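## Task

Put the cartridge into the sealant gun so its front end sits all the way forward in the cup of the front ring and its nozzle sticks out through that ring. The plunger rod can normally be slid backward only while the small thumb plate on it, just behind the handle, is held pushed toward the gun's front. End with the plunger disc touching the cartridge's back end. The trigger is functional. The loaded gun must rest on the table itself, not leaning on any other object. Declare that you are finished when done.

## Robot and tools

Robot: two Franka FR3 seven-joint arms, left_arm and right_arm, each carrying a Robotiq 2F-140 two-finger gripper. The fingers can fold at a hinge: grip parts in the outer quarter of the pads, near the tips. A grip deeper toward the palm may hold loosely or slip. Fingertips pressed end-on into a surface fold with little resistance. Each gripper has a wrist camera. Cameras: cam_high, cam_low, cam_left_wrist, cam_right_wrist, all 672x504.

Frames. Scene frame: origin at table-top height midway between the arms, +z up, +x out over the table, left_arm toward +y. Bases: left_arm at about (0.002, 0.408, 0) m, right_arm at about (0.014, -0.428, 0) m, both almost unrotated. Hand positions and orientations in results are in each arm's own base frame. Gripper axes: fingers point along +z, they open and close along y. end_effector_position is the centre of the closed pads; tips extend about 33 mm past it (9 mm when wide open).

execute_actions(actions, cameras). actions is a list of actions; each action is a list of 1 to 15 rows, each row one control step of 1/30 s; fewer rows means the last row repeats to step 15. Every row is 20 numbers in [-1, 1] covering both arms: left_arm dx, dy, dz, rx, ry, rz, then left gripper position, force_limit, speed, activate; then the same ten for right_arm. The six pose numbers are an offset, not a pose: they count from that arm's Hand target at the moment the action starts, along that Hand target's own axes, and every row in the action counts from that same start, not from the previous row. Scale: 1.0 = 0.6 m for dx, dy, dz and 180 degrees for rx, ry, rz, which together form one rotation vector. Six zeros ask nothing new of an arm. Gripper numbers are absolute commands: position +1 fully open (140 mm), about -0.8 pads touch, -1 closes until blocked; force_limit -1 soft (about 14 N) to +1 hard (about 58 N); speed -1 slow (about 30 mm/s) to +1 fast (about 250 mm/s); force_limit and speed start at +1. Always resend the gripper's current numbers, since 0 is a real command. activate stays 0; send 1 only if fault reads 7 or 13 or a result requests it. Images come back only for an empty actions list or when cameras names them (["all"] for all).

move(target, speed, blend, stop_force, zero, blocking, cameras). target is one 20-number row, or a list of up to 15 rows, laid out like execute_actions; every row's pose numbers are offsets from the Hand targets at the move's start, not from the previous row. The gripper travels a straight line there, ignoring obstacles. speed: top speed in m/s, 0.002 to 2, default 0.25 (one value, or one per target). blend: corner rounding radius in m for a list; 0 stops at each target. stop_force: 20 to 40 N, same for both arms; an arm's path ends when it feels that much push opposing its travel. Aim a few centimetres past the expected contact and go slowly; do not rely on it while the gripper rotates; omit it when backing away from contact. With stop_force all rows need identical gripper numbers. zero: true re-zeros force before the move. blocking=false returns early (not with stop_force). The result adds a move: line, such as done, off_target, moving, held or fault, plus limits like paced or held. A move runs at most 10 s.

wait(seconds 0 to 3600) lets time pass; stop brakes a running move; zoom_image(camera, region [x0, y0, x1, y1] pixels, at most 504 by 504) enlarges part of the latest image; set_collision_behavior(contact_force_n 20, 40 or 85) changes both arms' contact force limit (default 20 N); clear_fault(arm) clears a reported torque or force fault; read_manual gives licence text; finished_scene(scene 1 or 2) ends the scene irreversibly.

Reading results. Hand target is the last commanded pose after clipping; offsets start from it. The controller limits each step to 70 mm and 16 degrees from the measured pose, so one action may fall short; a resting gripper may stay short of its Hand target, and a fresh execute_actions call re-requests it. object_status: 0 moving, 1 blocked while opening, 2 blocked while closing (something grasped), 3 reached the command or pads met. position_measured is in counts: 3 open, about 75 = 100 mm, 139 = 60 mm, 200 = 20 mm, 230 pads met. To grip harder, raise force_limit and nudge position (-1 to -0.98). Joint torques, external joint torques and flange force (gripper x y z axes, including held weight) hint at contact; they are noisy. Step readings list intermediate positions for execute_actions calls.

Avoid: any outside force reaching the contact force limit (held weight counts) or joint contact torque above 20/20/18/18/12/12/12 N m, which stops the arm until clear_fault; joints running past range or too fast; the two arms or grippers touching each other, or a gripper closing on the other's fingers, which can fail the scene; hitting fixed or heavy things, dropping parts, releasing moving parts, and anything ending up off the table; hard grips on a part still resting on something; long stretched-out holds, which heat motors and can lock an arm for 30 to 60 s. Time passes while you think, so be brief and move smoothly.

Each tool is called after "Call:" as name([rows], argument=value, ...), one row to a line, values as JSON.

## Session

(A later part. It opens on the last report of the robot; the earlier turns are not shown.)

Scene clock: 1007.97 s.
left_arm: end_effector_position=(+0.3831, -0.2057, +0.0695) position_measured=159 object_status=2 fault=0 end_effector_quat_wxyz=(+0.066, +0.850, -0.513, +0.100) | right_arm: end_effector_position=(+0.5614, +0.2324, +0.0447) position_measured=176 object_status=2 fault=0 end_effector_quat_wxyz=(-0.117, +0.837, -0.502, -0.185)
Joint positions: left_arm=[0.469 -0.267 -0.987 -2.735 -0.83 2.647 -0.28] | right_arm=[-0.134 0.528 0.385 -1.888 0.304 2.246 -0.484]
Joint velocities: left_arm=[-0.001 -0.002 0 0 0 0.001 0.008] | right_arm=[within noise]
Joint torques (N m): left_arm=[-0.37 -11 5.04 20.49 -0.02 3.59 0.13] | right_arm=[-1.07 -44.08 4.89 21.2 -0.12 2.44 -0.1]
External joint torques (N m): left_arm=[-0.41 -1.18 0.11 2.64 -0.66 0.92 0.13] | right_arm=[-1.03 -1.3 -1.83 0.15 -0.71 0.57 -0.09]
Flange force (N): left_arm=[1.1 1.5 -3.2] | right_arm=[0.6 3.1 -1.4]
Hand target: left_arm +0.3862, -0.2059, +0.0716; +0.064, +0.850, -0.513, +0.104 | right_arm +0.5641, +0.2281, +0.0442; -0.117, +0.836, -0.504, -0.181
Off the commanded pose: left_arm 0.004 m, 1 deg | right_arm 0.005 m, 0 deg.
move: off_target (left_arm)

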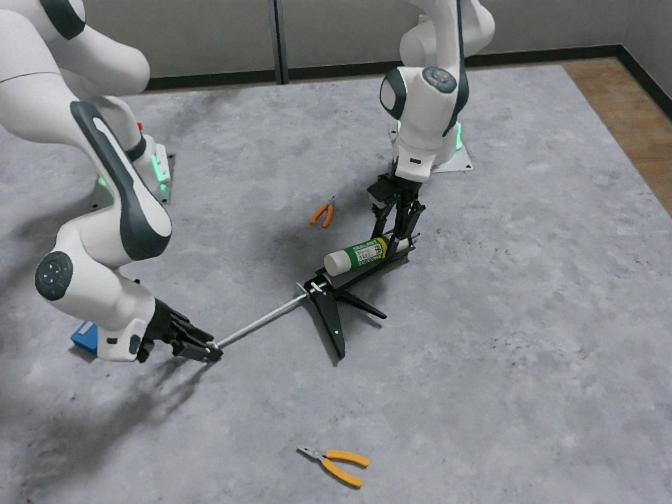

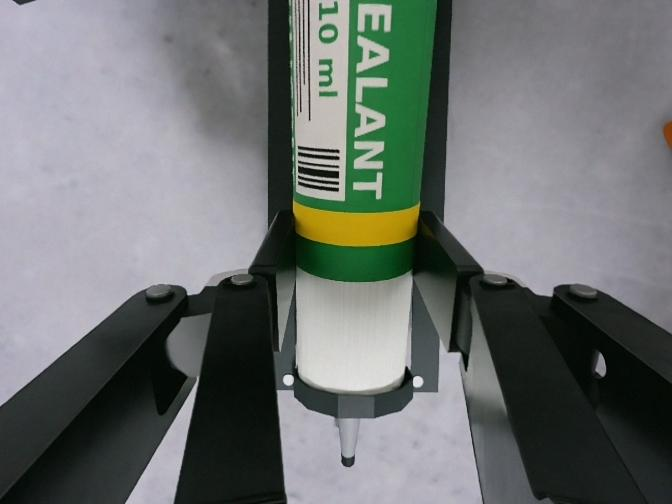

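Call:
move([
  [-0.0117,0,0,0,0,-0.0055,-1,0,-1,0,0,0,0,0,0,0,-1,-0.05,-1,0],
], speed=0.03, cameras=["cam_high","cam_left_wrist"])

Call:
zoom_image(camera="cam_high", region=[300, 205, 425, 305])

Call:
zoom_image(camera="cam_left_wrist", region=[290, 360, 420, 470])

Scene clock: 1022.13 s.
left_arm: end_effector_position=(+0.3819, -0.2033, +0.0697) position_measured=159 object_status=2 fault=0 end_effector_quat_wxyz=(+0.067, +0.853, -0.507, +0.102) | right_arm: end_effector_position=(+0.5608, +0.2335, +0.0447) position_measured=176 object_status=2 fault=0 end_effector_quat_wxyz=(-0.117, +0.837, -0.501, -0.185)
Joint positions: left_arm=[0.457 -0.275 -0.974 -2.744 -0.849 2.647 -0.273] | right_arm=[-0.133 0.528 0.386 -1.889 0.304 2.246 -0.484]
Joint torques (N m): left_arm=[1.29 -11.27 5.5 17.29 0.62 3.27 0.11] | right_arm=[-2.02 -44.1 4.19 21.55 -0.47 2.73 -0.16]
External joint torques (N m): left_arm=[1.34 -1.47 0.62 -0.45 -0.03 0.64 0.1] | right_arm=[-1.92 -1.54 -2.45 0.59 -1.06 0.86 -0.15]
Flange force (N): left_arm=[-2.8 0.4 -3.6] | right_arm=[2.0 2.8 -2.0]
Hand target: left_arm +0.3831, -0.1999, +0.0699; +0.065, +0.854, -0.506, +0.104 | right_arm +0.5641, +0.2281, +0.0442; -0.117, +0.836, -0.504, -0.181
Off the commanded pose: left_arm 0.004 m, 0 deg | right_arm 0.006 m, 1 deg.
move: off_target (left_arm)

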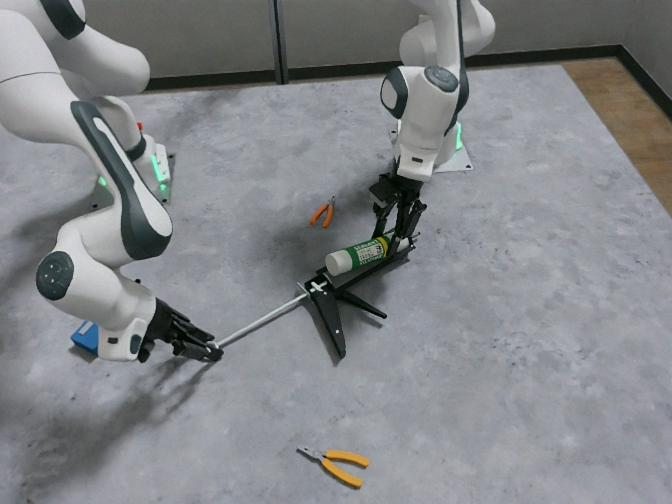

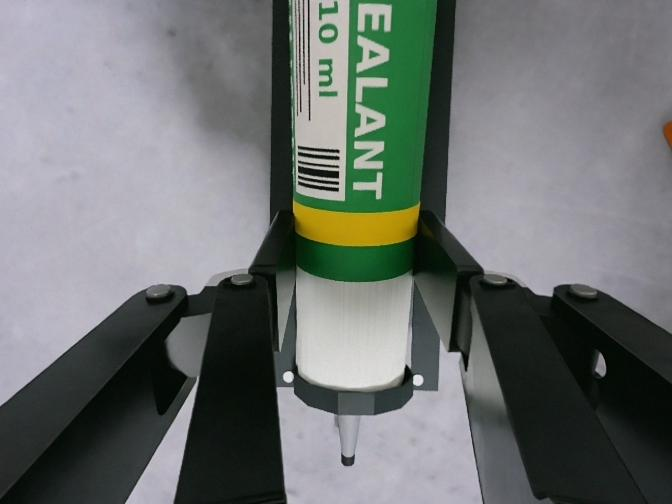

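Scaled by 4.032 from the camera's image (finer frame: 960x720).

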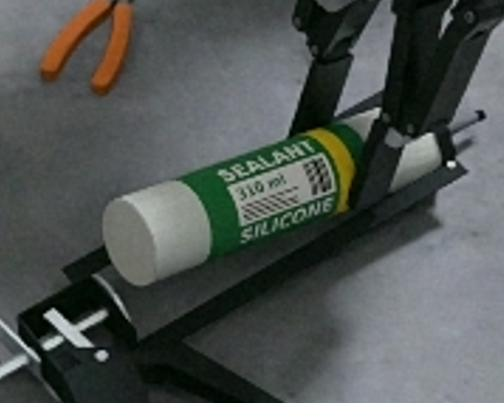

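Scaled by 3.877 from the camera's image (finer frame: 960x720).

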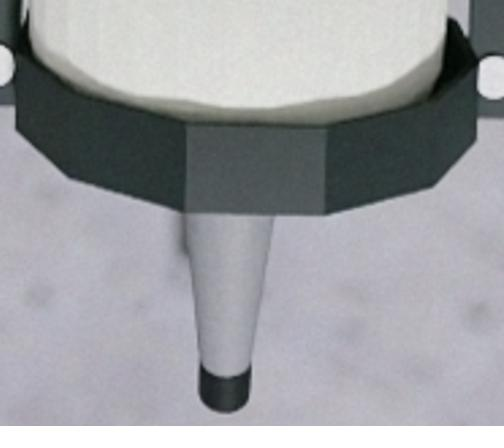

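Call:
move([
  [0.004,0,0.0068,0,-0.0167,0,-1,0,-1,0,0,0,0,0,0,0,-1,-0.05,-1,0],
], speed=0.03, cameras=["cam_high","cam_left_wrist"])

Call:
zoom_image(camera="cam_high", region=[300, 205, 425, 305])

Call:
zoom_image(camera="cam_left_wrist", region=[290, 360, 420, 470])

Scene clock: 1042.37 s.
left_arm: end_effector_position=(+0.3835, -0.2040, +0.0658) position_measured=159 object_status=2 fault=0 end_effector_quat_wxyz=(+0.053, +0.855, -0.509, +0.082) | right_arm: end_effector_position=(+0.5608, +0.2335, +0.0447) position_measured=176 object_status=2 fault=0 end_effector_quat_wxyz=(-0.117, +0.837, -0.501, -0.185)
Joint positions: left_arm=[0.551 -0.266 -1.074 -2.716 -0.757 2.634 -0.363] | right_arm=[-0.133 0.528 0.386 -1.889 0.304 2.246 -0.483]
Joint velocities: left_arm=[0.001 -0.001 0.001 0 0.002 -0.001 -0.005] | right_arm=[within noise]
Joint torques (N m): left_arm=[1.24 -9.03 4.89 19.47 1.05 2.8 -0.24] | right_arm=[-1.58 -44.08 4.43 21.14 -0.49 2.46 -0.14]
External joint torques (N m): left_arm=[1.25 -0.69 -0.37 1.59 0.45 0.09 -0.24] | right_arm=[-1.53 -1.28 -2.31 0.02 -1.09 0.57 -0.12]
Flange force (N): left_arm=[7.6 -6.8 2.9] | right_arm=[1.4 3.6 -1.7]
Hand target: left_arm +0.3846, -0.2028, +0.0665; +0.052, +0.856, -0.507, +0.081 | right_arm +0.5641, +0.2281, +0.0442; -0.117, +0.836, -0.504, -0.181
Off the commanded pose: left_arm 0.002 m, 0 deg | right_arm 0.006 m, 1 deg.
move: done

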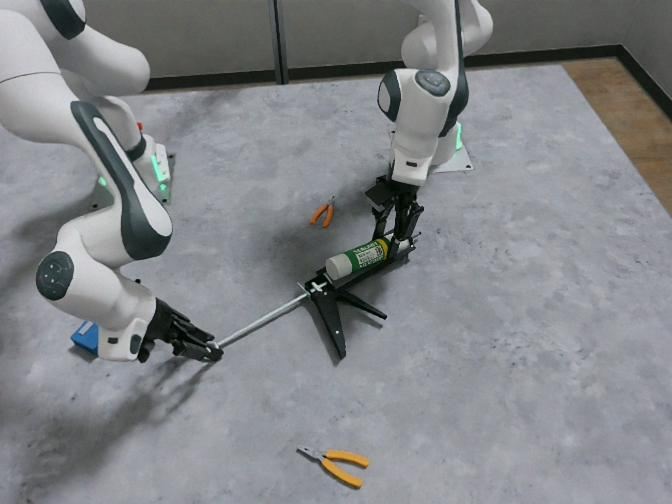

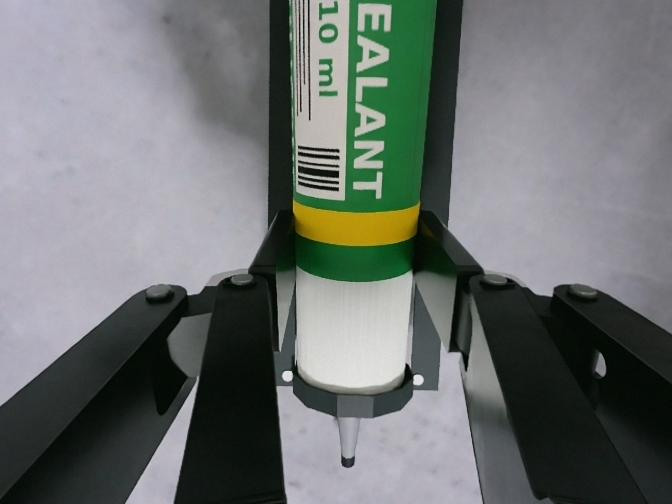

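Scaled by 4.032 from the camera's image (finer frame: 960x720).

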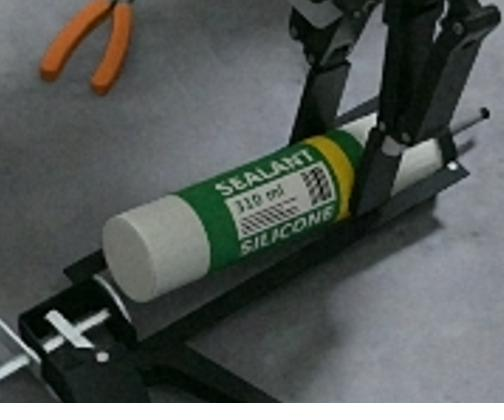

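Scaled by 3.877 from the camera's image (finer frame: 960x720).

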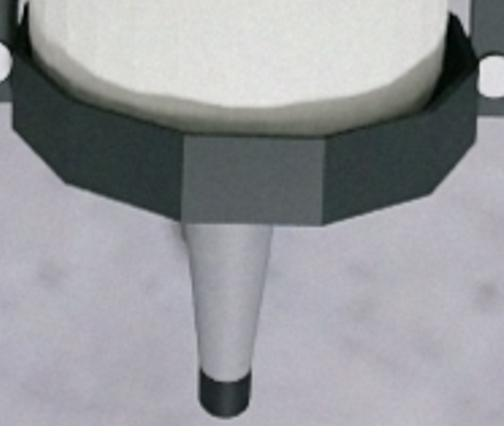

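Call:
move([
  [-0.006,0.001,0.0068,0,-0.0167,0,-1,0,-1,0,0,0,0,0,0,0,-1,-0.05,-1,0],
], speed=0.03, cameras=["cam_high","cam_left_wrist"])

Call:
zoom_image(camera="cam_high", region=[300, 205, 425, 305])

Call:
zoom_image(camera="cam_left_wrist", region=[290, 360, 420, 470])

Scene clock: 1053.83 s.
left_arm: end_effector_position=(+0.3836, -0.2048, +0.0627) position_measured=159 object_status=2 fault=0 end_effector_quat_wxyz=(+0.040, +0.856, -0.511, +0.062) | right_arm: end_effector_position=(+0.5608, +0.2335, +0.0447) position_measured=176 object_status=2 fault=0 end_effector_quat_wxyz=(-0.117, +0.837, -0.502, -0.185)
Joint positions: left_arm=[0.643 -0.267 -1.174 -2.689 -0.683 2.609 -0.438] | right_arm=[-0.133 0.528 0.386 -1.889 0.304 2.246 -0.483]
Joint velocities: left_arm=[0.001 0 0 0.002 -0.001 0 -0.006] | right_arm=[within noise]
Joint torques (N m): left_arm=[2.28 -7.61 6.04 16.99 1.42 2.34 -0.26] | right_arm=[-2.17 -44.09 4.31 21.32 -0.5 2.55 -0.18]
External joint torques (N m): left_arm=[2.2 -1.28 0.22 -0.88 0.87 -0.39 -0.27] | right_arm=[-2.22 -1.41 -2.5 0.3 -1.09 0.68 -0.16]
Flange force (N): left_arm=[0.0 0.0 0.0] | right_arm=[2.2 3.7 -2.2]
Hand target: left_arm +0.3828, -0.2007, +0.0618; +0.039, +0.858, -0.508, +0.059 | right_arm +0.5641, +0.2281, +0.0442; -0.117, +0.836, -0.504, -0.181
Off the commanded pose: left_arm 0.004 m, 1 deg | right_arm 0.006 m, 1 deg.
move: off_target (left_arm)

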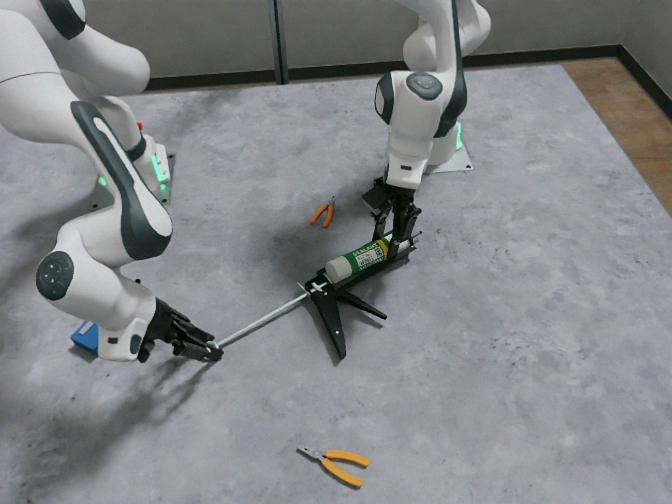

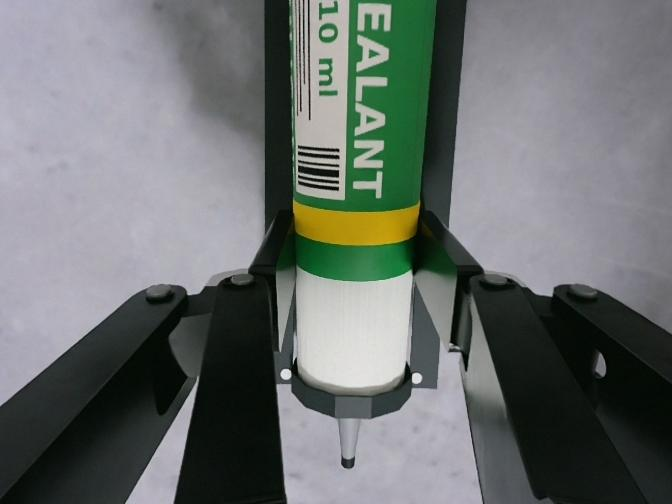

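Scaled by 4.032 from the camera's image (finer frame: 960x720).

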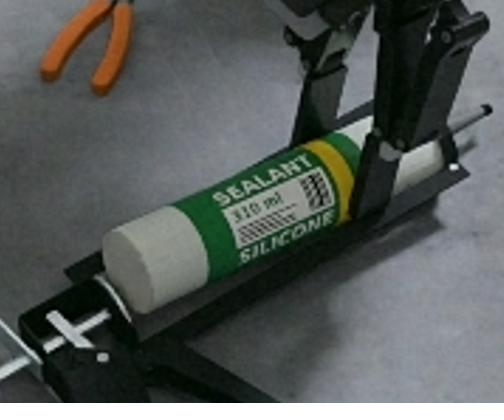

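Scaled by 3.877 from the camera's image (finer frame: 960x720).

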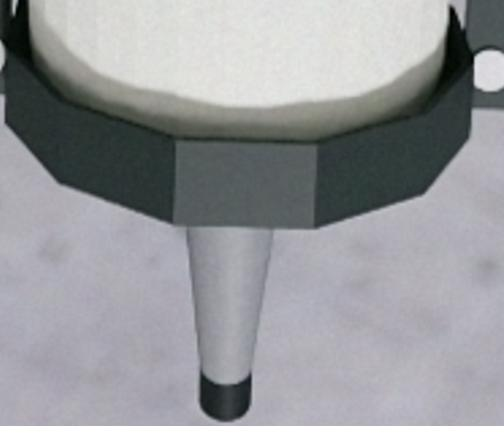

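Call:
move([
  [0.001,0.0015,0.0068,0,-0.0167,0,-1,0,-1,0,0,0,0,0,0,0,-1,-0.05,-1,0],
], speed=0.03, cameras=["cam_high","cam_left_wrist"])

Call:
zoom_image(camera="cam_high", region=[300, 205, 425, 305])

Call:
zoom_image(camera="cam_left_wrist", region=[250, 330, 450, 490])

Scene clock: 1067.80 s.
left_arm: end_effector_position=(+0.3841, -0.2066, +0.0595) position_measured=159 object_status=2 fault=0 end_effector_quat_wxyz=(+0.027, +0.858, -0.511, +0.040) | right_arm: end_effector_position=(+0.5615, +0.2340, +0.0464) position_measured=176 object_status=2 fault=0 end_effector_quat_wxyz=(-0.118, +0.837, -0.501, -0.184)
Joint positions: left_arm=[0.758 -0.271 -1.296 -2.652 -0.612 2.574 -0.514] | right_arm=[-0.133 0.525 0.387 -1.889 0.304 2.246 -0.482]
Joint velocities: left_arm=[0.001 -0.001 -0.001 0.001 -0.001 0.001 -0.005] | right_arm=[within noise]
Joint torques (N m): left_arm=[2.29 -4.28 5.92 15.99 1.36 2.62 -0.09] | right_arm=[-2.3 -42.35 3.84 20.81 -0.52 2.91 -0.2]
External joint torques (N m): left_arm=[2.25 -0.62 -0.44 -1.98 0.85 -0.1 -0.09] | right_arm=[-2.42 0.42 -3.03 -0.34 -1.12 1.03 -0.19]
Flange force (N): left_arm=[0.0 0.0 0.0] | right_arm=[4.3 2.2 1.3]
Hand target: left_arm +0.3825, -0.2022, +0.0578; +0.025, +0.859, -0.509, +0.036 | right_arm +0.5641, +0.2281, +0.0442; -0.117, +0.836, -0.504, -0.181
Off the commanded pose: left_arm 0.005 m, 1 deg | right_arm 0.007 m, 0 deg.
move: off_target (left_arm)

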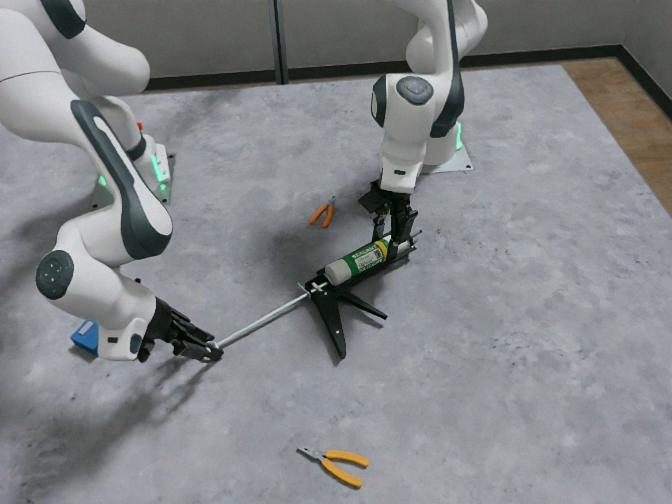

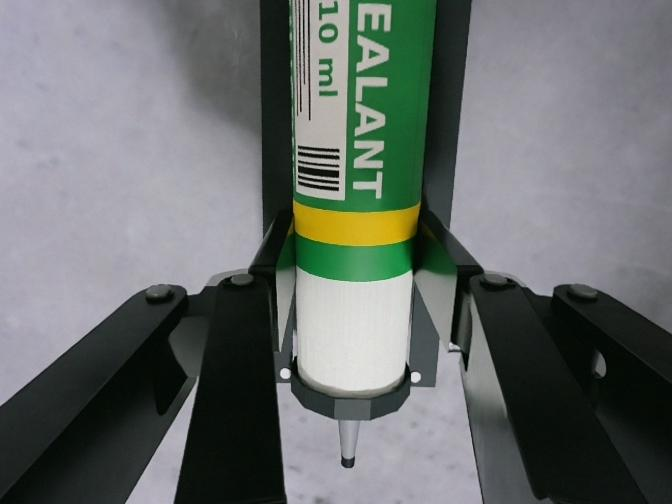

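Scaled by 4.032 from the camera's image (finer frame: 960x720).

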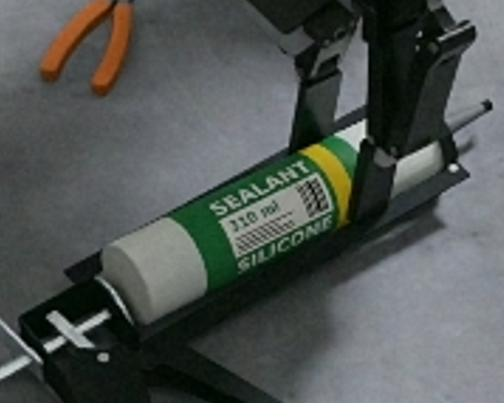

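Scaled by 2.520 from the camera's image (finer frame: 960x720).

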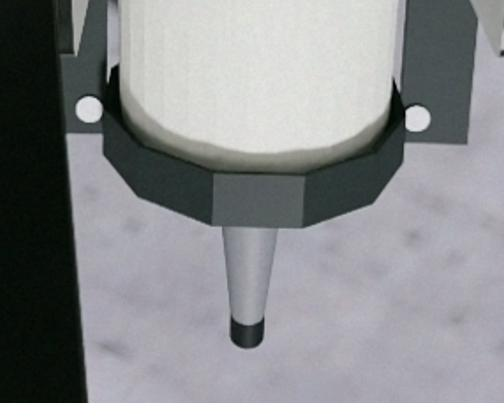

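Call:
zoom_image(camera="cam_high", region=[300, 255, 350, 295])

Scaled by 10.080 from the camera's image (finer frame: 960x720).

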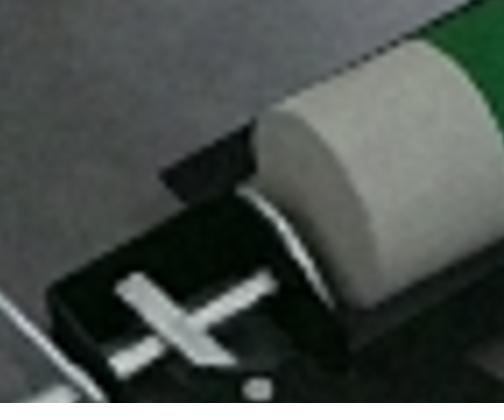

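Call:
move([
  [0.003,0.0015,0.002,0,-0.0125,0,-1,0,-1,0,0,0,0,0,0,0,-1,-0.05,-1,0],
], speed=0.03, cameras=["cam_high","cam_left_wrist"])

Call:
zoom_image(camera="cam_high", region=[300, 205, 425, 305])

Call:
zoom_image(camera="cam_left_wrist", region=[250, 330, 450, 490])

Scene clock: 1114.27 s.
left_arm: end_effector_position=(+0.3849, -0.2080, +0.0587) position_measured=159 object_status=2 fault=0 end_effector_quat_wxyz=(+0.016, +0.859, -0.512, +0.024) | right_arm: end_effector_position=(+0.5621, +0.2342, +0.0474) position_measured=176 object_status=2 fault=0 end_effector_quat_wxyz=(-0.118, +0.838, -0.501, -0.183)
Joint positions: left_arm=[0.843 -0.286 -1.387 -2.619 -0.573 2.536 -0.559] | right_arm=[-0.133 0.523 0.388 -1.888 0.304 2.246 -0.482]
Joint velocities: left_arm=[0 0 0.001 0 -0.001 -0.001 -0.006] | right_arm=[within noise]
Joint torques (N m): left_arm=[1.84 -1.83 5.93 16.01 0.9 2.48 -0.14] | right_arm=[-2.27 -41.5 3.67 20.52 -0.51 2.76 -0.14]
External joint torques (N m): left_arm=[1.89 -0.65 -1.04 -2.04 0.4 -0.21 -0.14] | right_arm=[-2.13 1.19 -2.96 -0.66 -1.1 0.86 -0.12]
Flange force (N): left_arm=[0.0 0.0 0.0] | right_arm=[4.7 1.0 2.4]
Hand target: left_arm +0.3826, -0.2043, +0.0568; +0.015, +0.860, -0.510, +0.019 | right_arm +0.5641, +0.2281, +0.0442; -0.117, +0.836, -0.504, -0.181
Off the commanded pose: left_arm 0.005 m, 1 deg | right_arm 0.007 m, 0 deg.
move: off_target (left_arm)

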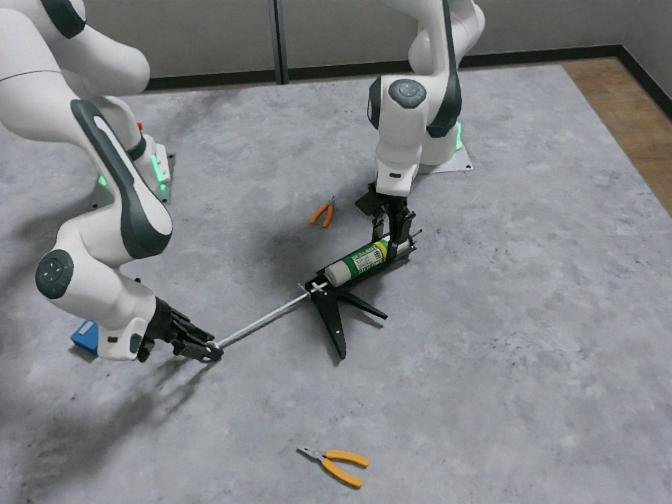

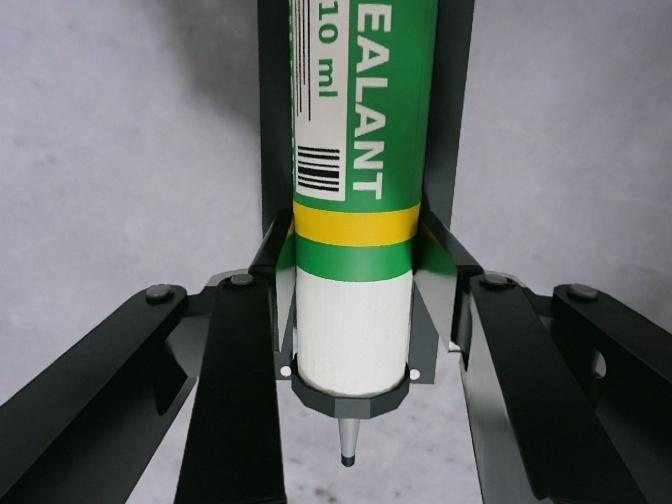

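Scaled by 4.032 from the camera's image (finer frame: 960x720).

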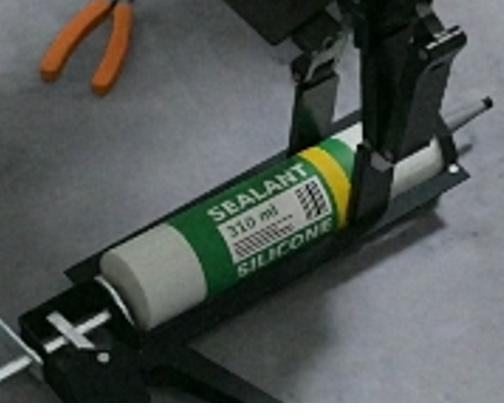

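Scaled by 2.520 from the camera's image (finer frame: 960x720).

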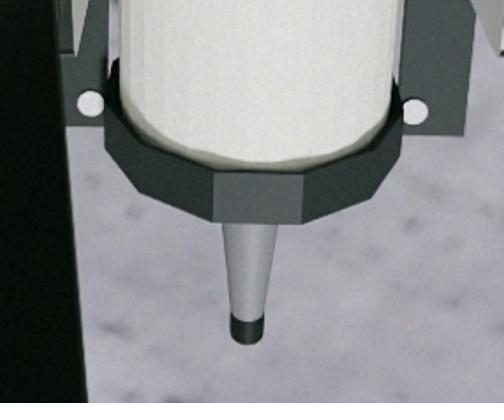

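Call:
move([
  [0.002,0,-0.004,0,0,0,-1,0,-1,0,0,0,0,0,0,0,-1,-0.05,-1,0],
], speed=0.02, cameras=["cam_high"])

Call:
zoom_image(camera="cam_high", region=[300, 205, 425, 305])

Scene clock: 1123.03 s.
left_arm: end_effector_position=(+0.3848, -0.2064, +0.0597) position_measured=159 object_status=2 fault=0 end_effector_quat_wxyz=(+0.015, +0.860, -0.510, +0.022) | right_arm: end_effector_position=(+0.5615, +0.2338, +0.0462) position_measured=176 object_status=2 fault=0 end_effector_quat_wxyz=(-0.117, +0.837, -0.501, -0.184)
Joint positions: left_arm=[0.839 -0.293 -1.38 -2.618 -0.573 2.528 -0.561] | right_arm=[-0.133 0.525 0.387 -1.888 0.304 2.246 -0.482]
Joint torques (N m): left_arm=[-0.02 -1.54 7.13 18.22 0.74 2.23 -0.1] | right_arm=[-1.86 -43.4 4.22 21.27 -0.46 2.45 -0.2]
External joint torques (N m): left_arm=[-0.04 -0.32 -0.06 0.15 0.24 -0.47 -0.1] | right_arm=[-1.95 -0.73 -2.6 0.22 -1.05 0.59 -0.18]
Flange force (N): left_arm=[0.0 0.0 0.0] | right_arm=[2.9 1.9 -1.3]
Hand target: left_arm +0.3832, -0.2052, +0.0593; +0.015, +0.860, -0.510, +0.019 | right_arm +0.5641, +0.2281, +0.0442; -0.117, +0.836, -0.504, -0.181
Off the commanded pose: left_arm 0.002 m, 0 deg | right_arm 0.007 m, 0 deg.
move: done

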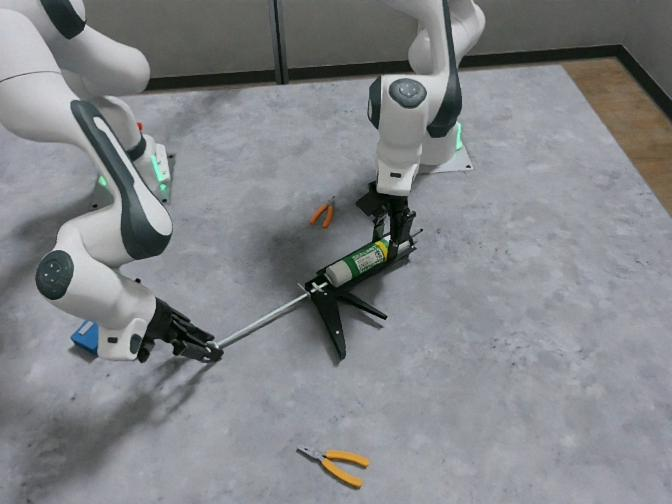

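Scaled by 4.032 from the camera's image (finer frame: 960x720).

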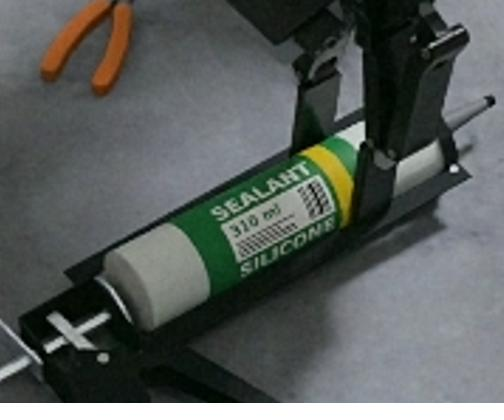

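Call:
move([
  [0,0,-0.003,0,0,0,-1,0,-1,0,0,0,0,0,0,0,-1,-0.05,-1,0],
], speed=0.02)

Scene clock: 1127.97 s.
left_arm: end_effector_position=(+0.3833, -0.2069, +0.0609) position_measured=159 object_status=2 fault=0 end_effector_quat_wxyz=(+0.015, +0.859, -0.511, +0.021) | right_arm: end_effector_position=(+0.5605, +0.2336, +0.0447) position_measured=176 object_status=2 fault=0 end_effector_quat_wxyz=(-0.117, +0.837, -0.502, -0.185)
Joint positions: left_arm=[0.825 -0.297 -1.368 -2.618 -0.573 2.52 -0.561] | right_arm=[-0.133 0.527 0.386 -1.889 0.304 2.246 -0.482]
Joint velocities: left_arm=[-0.002 -0.001 0.006 -0.001 0.001 -0.002 -0.001] | right_arm=[within noise]
Joint torques (N m): left_arm=[0.98 -2.45 7.21 18.71 0.87 2.35 -0.05] | right_arm=[-2.04 -44.27 4.3 21.62 -0.45 2.45 -0.2]
External joint torques (N m): left_arm=[1.03 -1.06 0.04 0.66 0.38 -0.32 -0.05] | right_arm=[-2.09 -1.4 -2.53 0.5 -1.04 0.57 -0.19]
Flange force (N): left_arm=[0.0 0.0 0.0] | right_arm=[2.4 2.6 -2.5]
Hand target: left_arm +0.3831, -0.2051, +0.0611; +0.015, +0.860, -0.510, +0.019 | right_arm +0.5641, +0.2281, +0.0442; -0.117, +0.836, -0.504, -0.181
Off the commanded pose: left_arm 0.002 m, 0 deg | right_arm 0.007 m, 1 deg.
move: done

Call:
move([
  [0,0,0,0,0,0,0.0,0,-1,0,0,0,0,0,0,0,-1,-0.05,-1,0],
], speed=0.02, cameras=["cam_high","cam_left_wrist"])

Call:
zoom_image(camera="cam_high", region=[300, 205, 425, 305])

Call:
zoom_image(camera="cam_left_wrist", region=[250, 330, 450, 490])

Scene clock: 1138.83 s.
left_arm: end_effector_position=(+0.3837, -0.2059, +0.0612) position_measured=129 object_status=0 fault=0 end_effector_quat_wxyz=(+0.015, +0.860, -0.510, +0.020) | right_arm: end_effector_position=(+0.5613, +0.2323, +0.0447) position_measured=176 object_status=2 fault=0 end_effector_quat_wxyz=(-0.117, +0.837, -0.503, -0.185)
Joint positions: left_arm=[0.825 -0.297 -1.365 -2.618 -0.573 2.519 -0.561] | right_arm=[-0.134 0.527 0.385 -1.889 0.304 2.247 -0.482]
Joint torques (N m): left_arm=[0.09 -1.99 6.95 19.37 0.44 2.61 -0.07] | right_arm=[-1.2 -43.64 5.03 21.47 -0.01 2.52 -0.1]
External joint torques (N m): left_arm=[0.13 -0.54 -0.25 1.3 -0.05 -0.06 -0.07] | right_arm=[-1.25 -0.8 -1.77 0.37 -0.6 0.65 -0.08]
Flange force (N): left_arm=[0.0 0.0 0.0] | right_arm=[1.6 1.5 -0.9]
Hand target: left_arm +0.3831, -0.2051, +0.0611; +0.015, +0.860, -0.510, +0.019 | right_arm +0.5641, +0.2281, +0.0442; -0.117, +0.836, -0.504, -0.181
Off the commanded pose: left_arm 0.001 m, 0 deg | right_arm 0.005 m, 0 deg.
move: done

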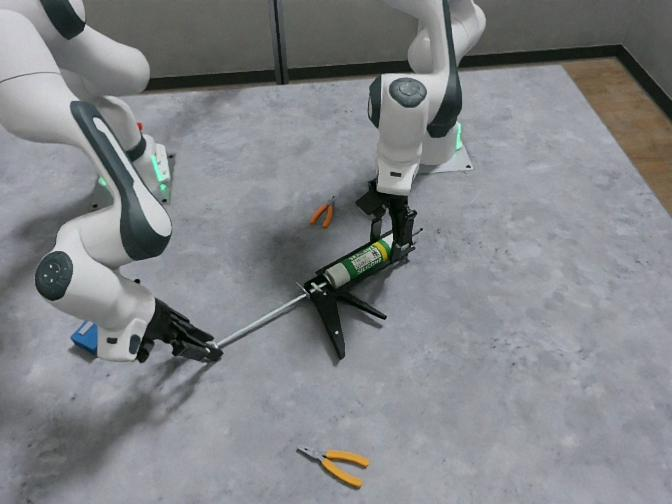

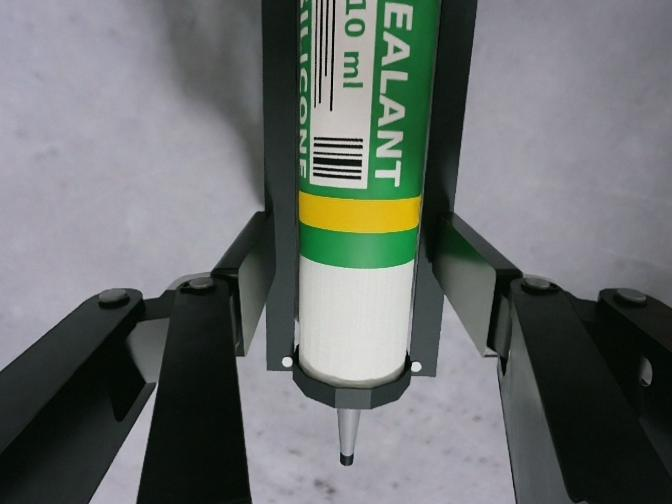

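Scaled by 4.032 from the camera's image (finer frame: 960x720).

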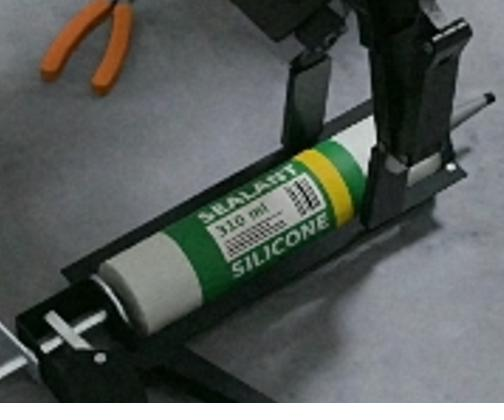

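Scaled by 2.520 from the camera's image (finer frame: 960x720).

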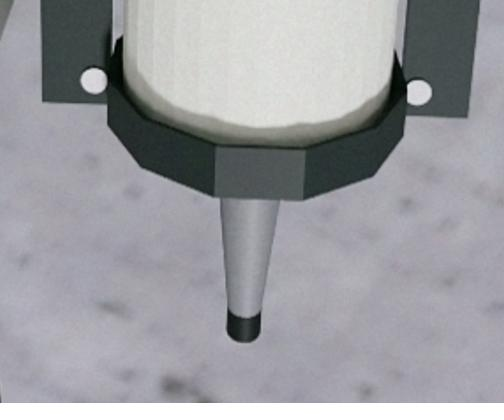

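Call:
move([
  [0.05,0,-0.2,0,0,0,0.3,0,-1,0,0,0,0,0,0,0,-1,-0.05,-1,0],
], speed=0.1)

Call:
move([
  [0,0,0,0,0,0,0.3,0,-1,0,0,0,0,0,0,0,-0.2,-0.05,-1,0],
], cameras=["cam_high","cam_left_wrist","cam_right_wrist"])

Call:
zoom_image(camera="cam_high", region=[200, 205, 425, 365])

Scene clock: 1151.27 s.
left_arm: end_effector_position=(+0.3958, -0.2263, +0.1819) position_measured=91 object_status=3 fault=0 end_effector_quat_wxyz=(+0.016, +0.860, -0.510, +0.020) | right_arm: end_effector_position=(+0.5613, +0.2323, +0.0447) position_measured=176 object_status=2 fault=0 end_effector_quat_wxyz=(-0.117, +0.837, -0.503, -0.185)
Joint positions: left_arm=[0.594 -0.52 -1.037 -2.441 -0.572 2.118 -0.573] | right_arm=[-0.134 0.527 0.385 -1.889 0.304 2.247 -0.482]
Joint velocities: left_arm=[0 0 -0.001 0 -0.001 -0.004 0] | right_arm=[within noise]
Joint torques (N m): left_arm=[0.11 -3.74 10.63 23.04 0.59 2.59 -0.2] | right_arm=[-1.19 -43.64 5 21.5 0 2.53 -0.16]
External joint torques (N m): left_arm=[0.05 -0.6 -1.1 1.84 -0.04 -0.09 -0.2] | right_arm=[-1.29 -0.91 -1.83 0.47 -0.58 0.67 -0.15]
Flange force (N): left_arm=[6.9 -2.2 -1.1] | right_arm=[1.7 1.5 -1.1]
Hand target: left_arm +0.3954, -0.2259, +0.1824; +0.015, +0.860, -0.510, +0.019 | right_arm +0.5641, +0.2281, +0.0442; -0.117, +0.836, -0.504, -0.181
Off the commanded pose: left_arm 0.001 m, 0 deg | right_arm 0.005 m, 0 deg.
move: done

Scene clock: 1152.00 s.
left_arm: end_effector_position=(+0.3956, -0.2262, +0.1819) position_measured=91 object_status=3 fault=0 end_effector_quat_wxyz=(+0.016, +0.860, -0.510, +0.020) | right_arm: end_effector_position=(+0.5625, +0.2294, +0.0442) position_measured=154 object_status=0 fault=0 end_effector_quat_wxyz=(-0.117, +0.836, -0.505, -0.184)
Joint positions: left_arm=[0.594 -0.521 -1.037 -2.441 -0.572 2.117 -0.573] | right_arm=[-0.135 0.527 0.382 -1.889 0.304 2.248 -0.482]
Joint torques (N m): left_arm=[0.1 -3.68 10.43 23.04 0.6 2.59 -0.15] | right_arm=[0 -44.16 6.58 21.48 0.53 2.19 -0.19]
External joint torques (N m): left_arm=[-0.02 -0.53 -1.36 1.91 -0.04 -0.09 -0.15] | right_arm=[-0.12 -1.39 -0.22 0.42 -0.05 0.32 -0.17]
Flange force (N): left_arm=[7.8 -2.6 -0.6] | right_arm=[-1.0 2.4 -1.6]
Hand target: left_arm +0.3954, -0.2259, +0.1824; +0.015, +0.860, -0.510, +0.019 | right_arm +0.5641, +0.2281, +0.0442; -0.117, +0.836, -0.504, -0.181
Off the commanded pose: left_arm 0.001 m, 0 deg | right_arm 0.002 m, 0 deg.
move: done

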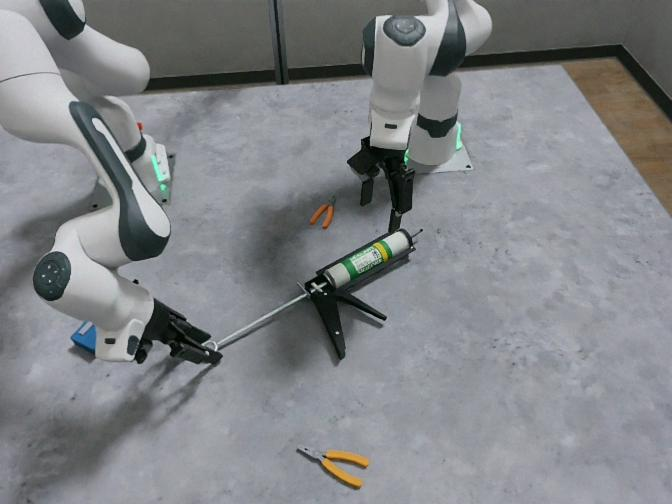

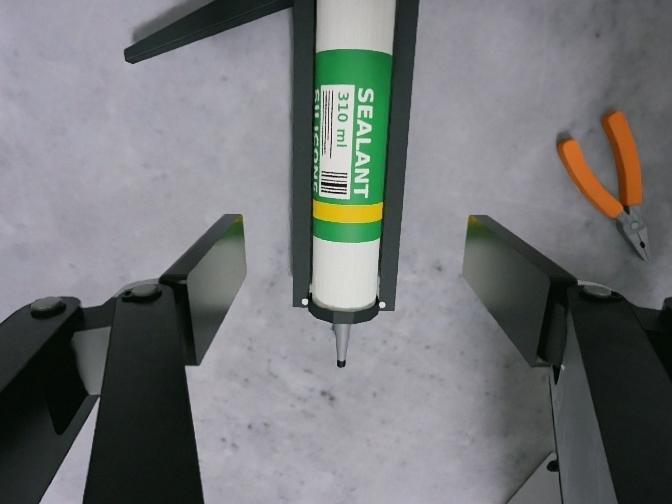

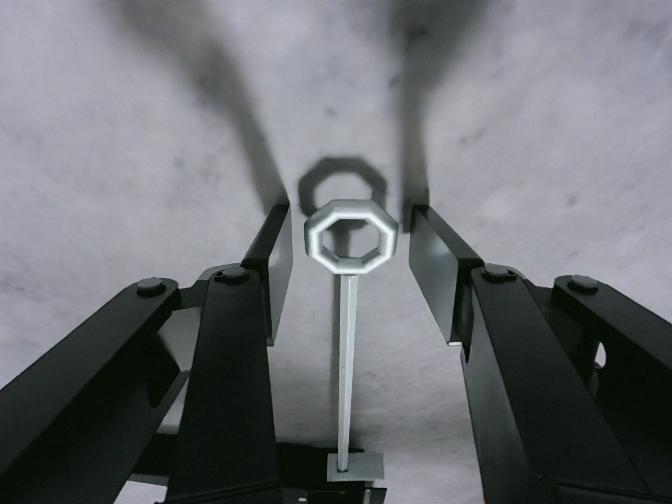

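Scaled by 2.240 from the camera's image (finer frame: 960x720).

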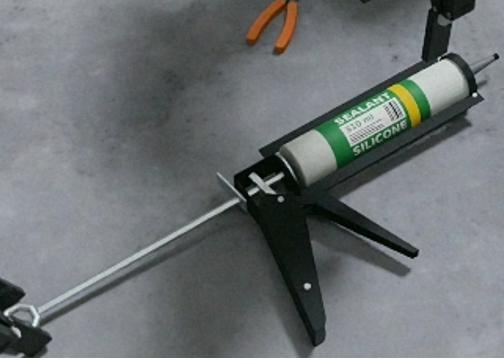

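Call:
move([
  [0.1785,-0.1533,-0.1,0,0,0.409,0.3,0,-1,0,0,0,-0.25,0,0,0,-0.2,-0.05,-1,0],
], speed=0.12, cameras=["cam_high","cam_left_wrist"])

Scene clock: 1185.07 s.
left_arm: end_effector_position=(+0.5264, -0.2735, +0.2469) position_measured=91 object_status=3 fault=0 end_effector_quat_wxyz=(-0.001, -0.387, +0.922, -0.026) | right_arm: end_effector_position=(+0.5920, +0.1725, +0.1794) position_measured=154 object_status=3 fault=0 end_effector_quat_wxyz=(-0.119, +0.836, -0.504, -0.182)
Joint positions: left_arm=[0.569 0.17 -1.087 -1.901 0.129 2.018 0.214] | right_arm=[-0.216 0.388 0.36 -1.71 0.299 1.917 -0.482]
Joint velocities: left_arm=[0 -0.001 0.001 -0.001 0.001 -0.002 0.006] | right_arm=[within noise]
Joint torques (N m): left_arm=[0.12 -20.3 -5.42 26.41 1.08 2.55 0.1] | right_arm=[0.13 -43.41 4.71 24.64 0.83 1.81 0.1]
External joint torques (N m): left_arm=[0.12 1.04 -0.58 1.92 0.44 -0.11 0.11] | right_arm=[-0.03 -1.73 -0.26 0.94 -0.37 -0.08 0.11]
Flange force (N): left_arm=[-4.2 -13.6 -1.8] | right_arm=[-1.2 0.6 -2.8]
Hand target: left_arm +0.5264, -0.2728, +0.2469; -0.001, -0.383, +0.923, -0.025 | right_arm +0.5918, +0.1712, +0.1802; -0.117, +0.836, -0.504, -0.181
Off the commanded pose: left_arm 0.001 m, 0 deg | right_arm 0.001 m, 0 deg.
move: done

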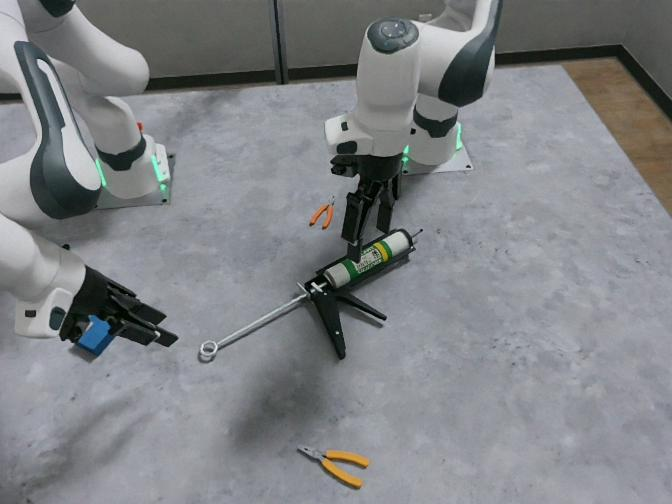

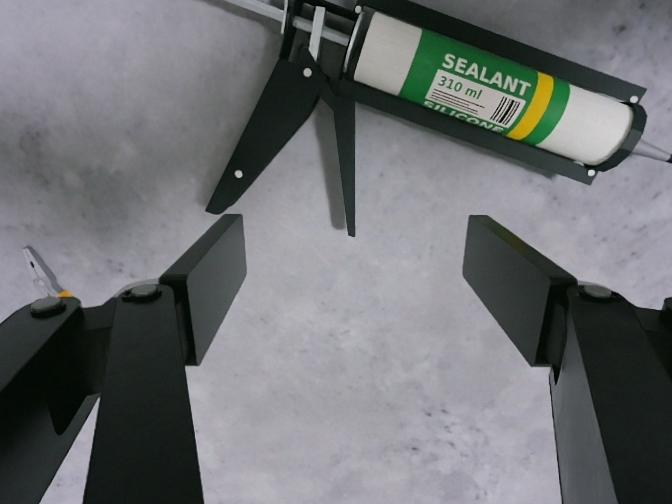

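Call:
zoom_image(camera="cam_left_wrist", region=[190, 0, 390, 250])

Scaled by 2.016 from the camera's image (finer frame: 960x720).

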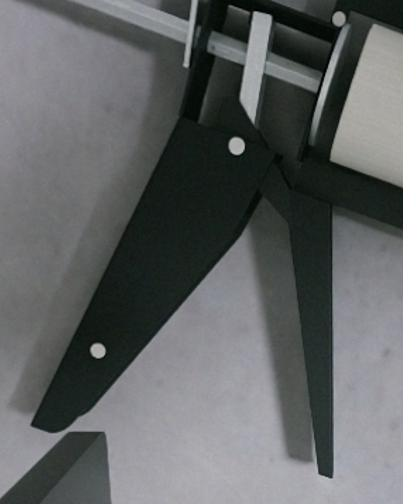

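Call:
move([
  [0.0265,-0.073,0.2162,-0.0144,-0.0068,0.0639,1,0,-0.5,0,0,0,0,0,0,0,-0.2,-0.05,-1,0],
], speed=0.1, cameras=["cam_high","cam_left_wrist"])

Scene clock: 1238.93 s.
left_arm: end_effector_position=(+0.5465, -0.3202, +0.1187) position_measured=3 object_status=3 fault=0 end_effector_quat_wxyz=(+0.000, -0.288, +0.958, +0.001) | right_arm: end_effector_position=(+0.5920, +0.1723, +0.1794) position_measured=154 object_status=3 fault=0 end_effector_quat_wxyz=(-0.119, +0.836, -0.504, -0.182)
Joint positions: left_arm=[0.249 0.533 -0.887 -1.828 0.484 2.126 0.15] | right_arm=[-0.216 0.388 0.36 -1.71 0.299 1.917 -0.482]
Joint torques (N m): left_arm=[-0.75 -35.34 -12.09 23.6 0.99 2.84 -0.18] | right_arm=[0.16 -43.46 4.77 24.71 0.85 1.8 0.01]
External joint torques (N m): left_arm=[-0.79 0.64 0.62 1.9 0.37 0.29 -0.18] | right_arm=[0.28 -1.65 0.01 0.91 -0.33 -0.11 0.03]
Flange force (N): left_arm=[-4.5 -12.5 1.8] | right_arm=[-1.4 0.3 -2.5]
Hand target: left_arm +0.5485, -0.3209, +0.1196; +0.003, -0.289, +0.957, +0.000 | right_arm +0.5918, +0.1712, +0.1802; -0.117, +0.836, -0.504, -0.181
Off the commanded pose: left_arm 0.002 m, 0 deg | right_arm 0.001 m, 0 deg.
move: done

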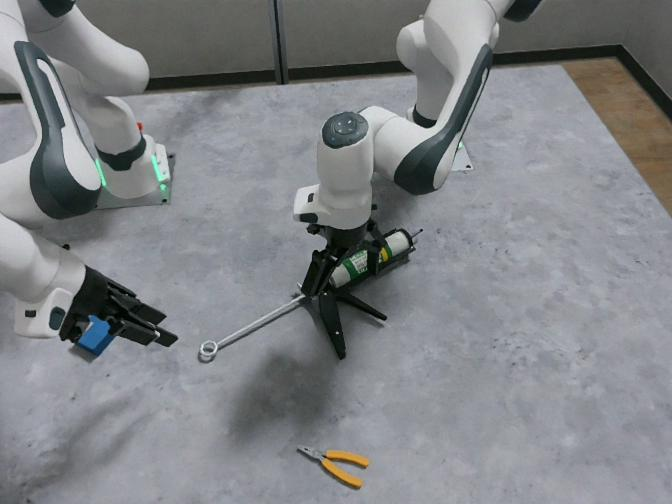

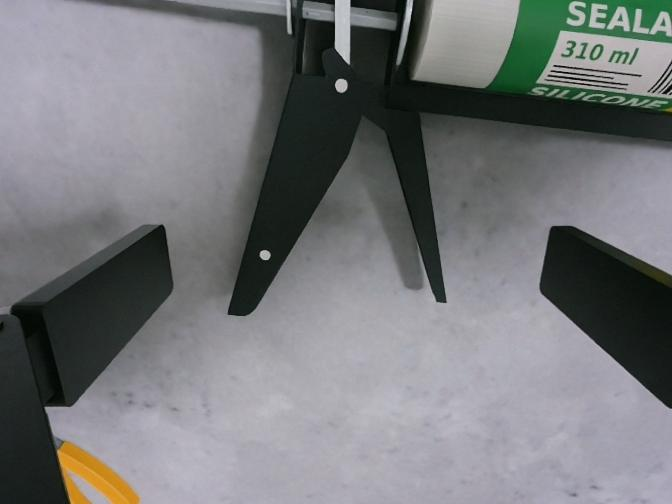

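Call:
move([
  [-0.0065,-0.006,0.1395,0,0,0,1,0,-0.5,0,0,0,0,0,0,0,-0.2,-0.05,-1,0],
], speed=0.07, cameras=["cam_high","cam_left_wrist"])

Scene clock: 1258.00 s.
left_arm: end_effector_position=(+0.5522, -0.3206, +0.0348) position_measured=3 object_status=3 fault=0 end_effector_quat_wxyz=(+0.000, -0.288, +0.958, +0.002) | right_arm: end_effector_position=(+0.5920, +0.1723, +0.1794) position_measured=154 object_status=3 fault=0 end_effector_quat_wxyz=(-0.119, +0.836, -0.504, -0.182)
Joint positions: left_arm=[0.157 0.663 -0.762 -1.839 0.586 2.259 0.098] | right_arm=[-0.216 0.388 0.36 -1.71 0.299 1.917 -0.482]
Joint velocities: left_arm=[0 0 0.002 0 -0.001 0.004 -0.004] | right_arm=[within noise]
Joint torques (N m): left_arm=[-0.38 -39.86 -13.09 21.77 0.71 2.94 -0.19] | right_arm=[0.16 -43.47 4.78 24.67 0.85 1.81 0]
External joint torques (N m): left_arm=[-0.22 0.47 0.78 2.01 0.14 0.41 -0.19] | right_arm=[0.2 -1.73 -0.03 0.9 -0.34 -0.1 0.02]
Flange force (N): left_arm=[-4.1 -9.5 2.8] | right_arm=[-1.4 0.6 -2.6]
Hand target: left_arm +0.5542, -0.3215, +0.0360; +0.003, -0.289, +0.957, +0.000 | right_arm +0.5918, +0.1712, +0.1802; -0.117, +0.836, -0.504, -0.181
Off the commanded pose: left_arm 0.003 m, 0 deg | right_arm 0.001 m, 0 deg.
move: done

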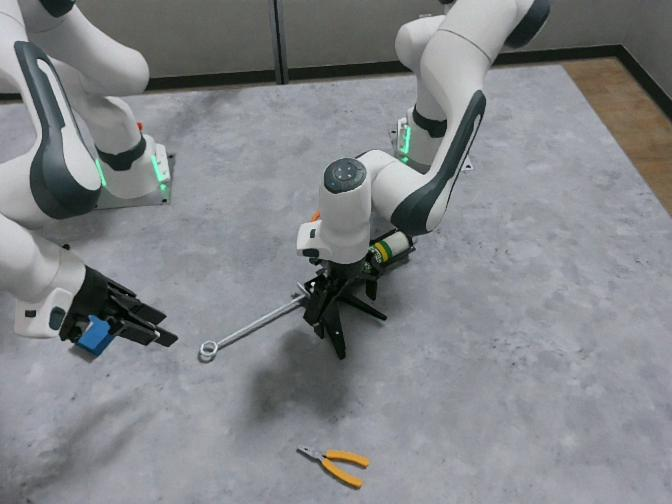

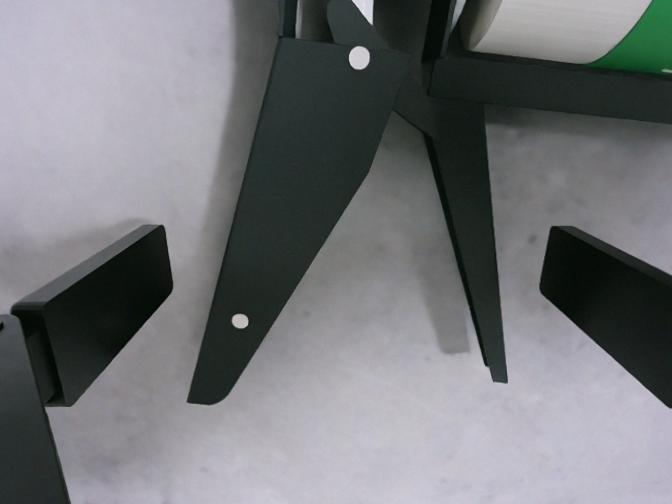

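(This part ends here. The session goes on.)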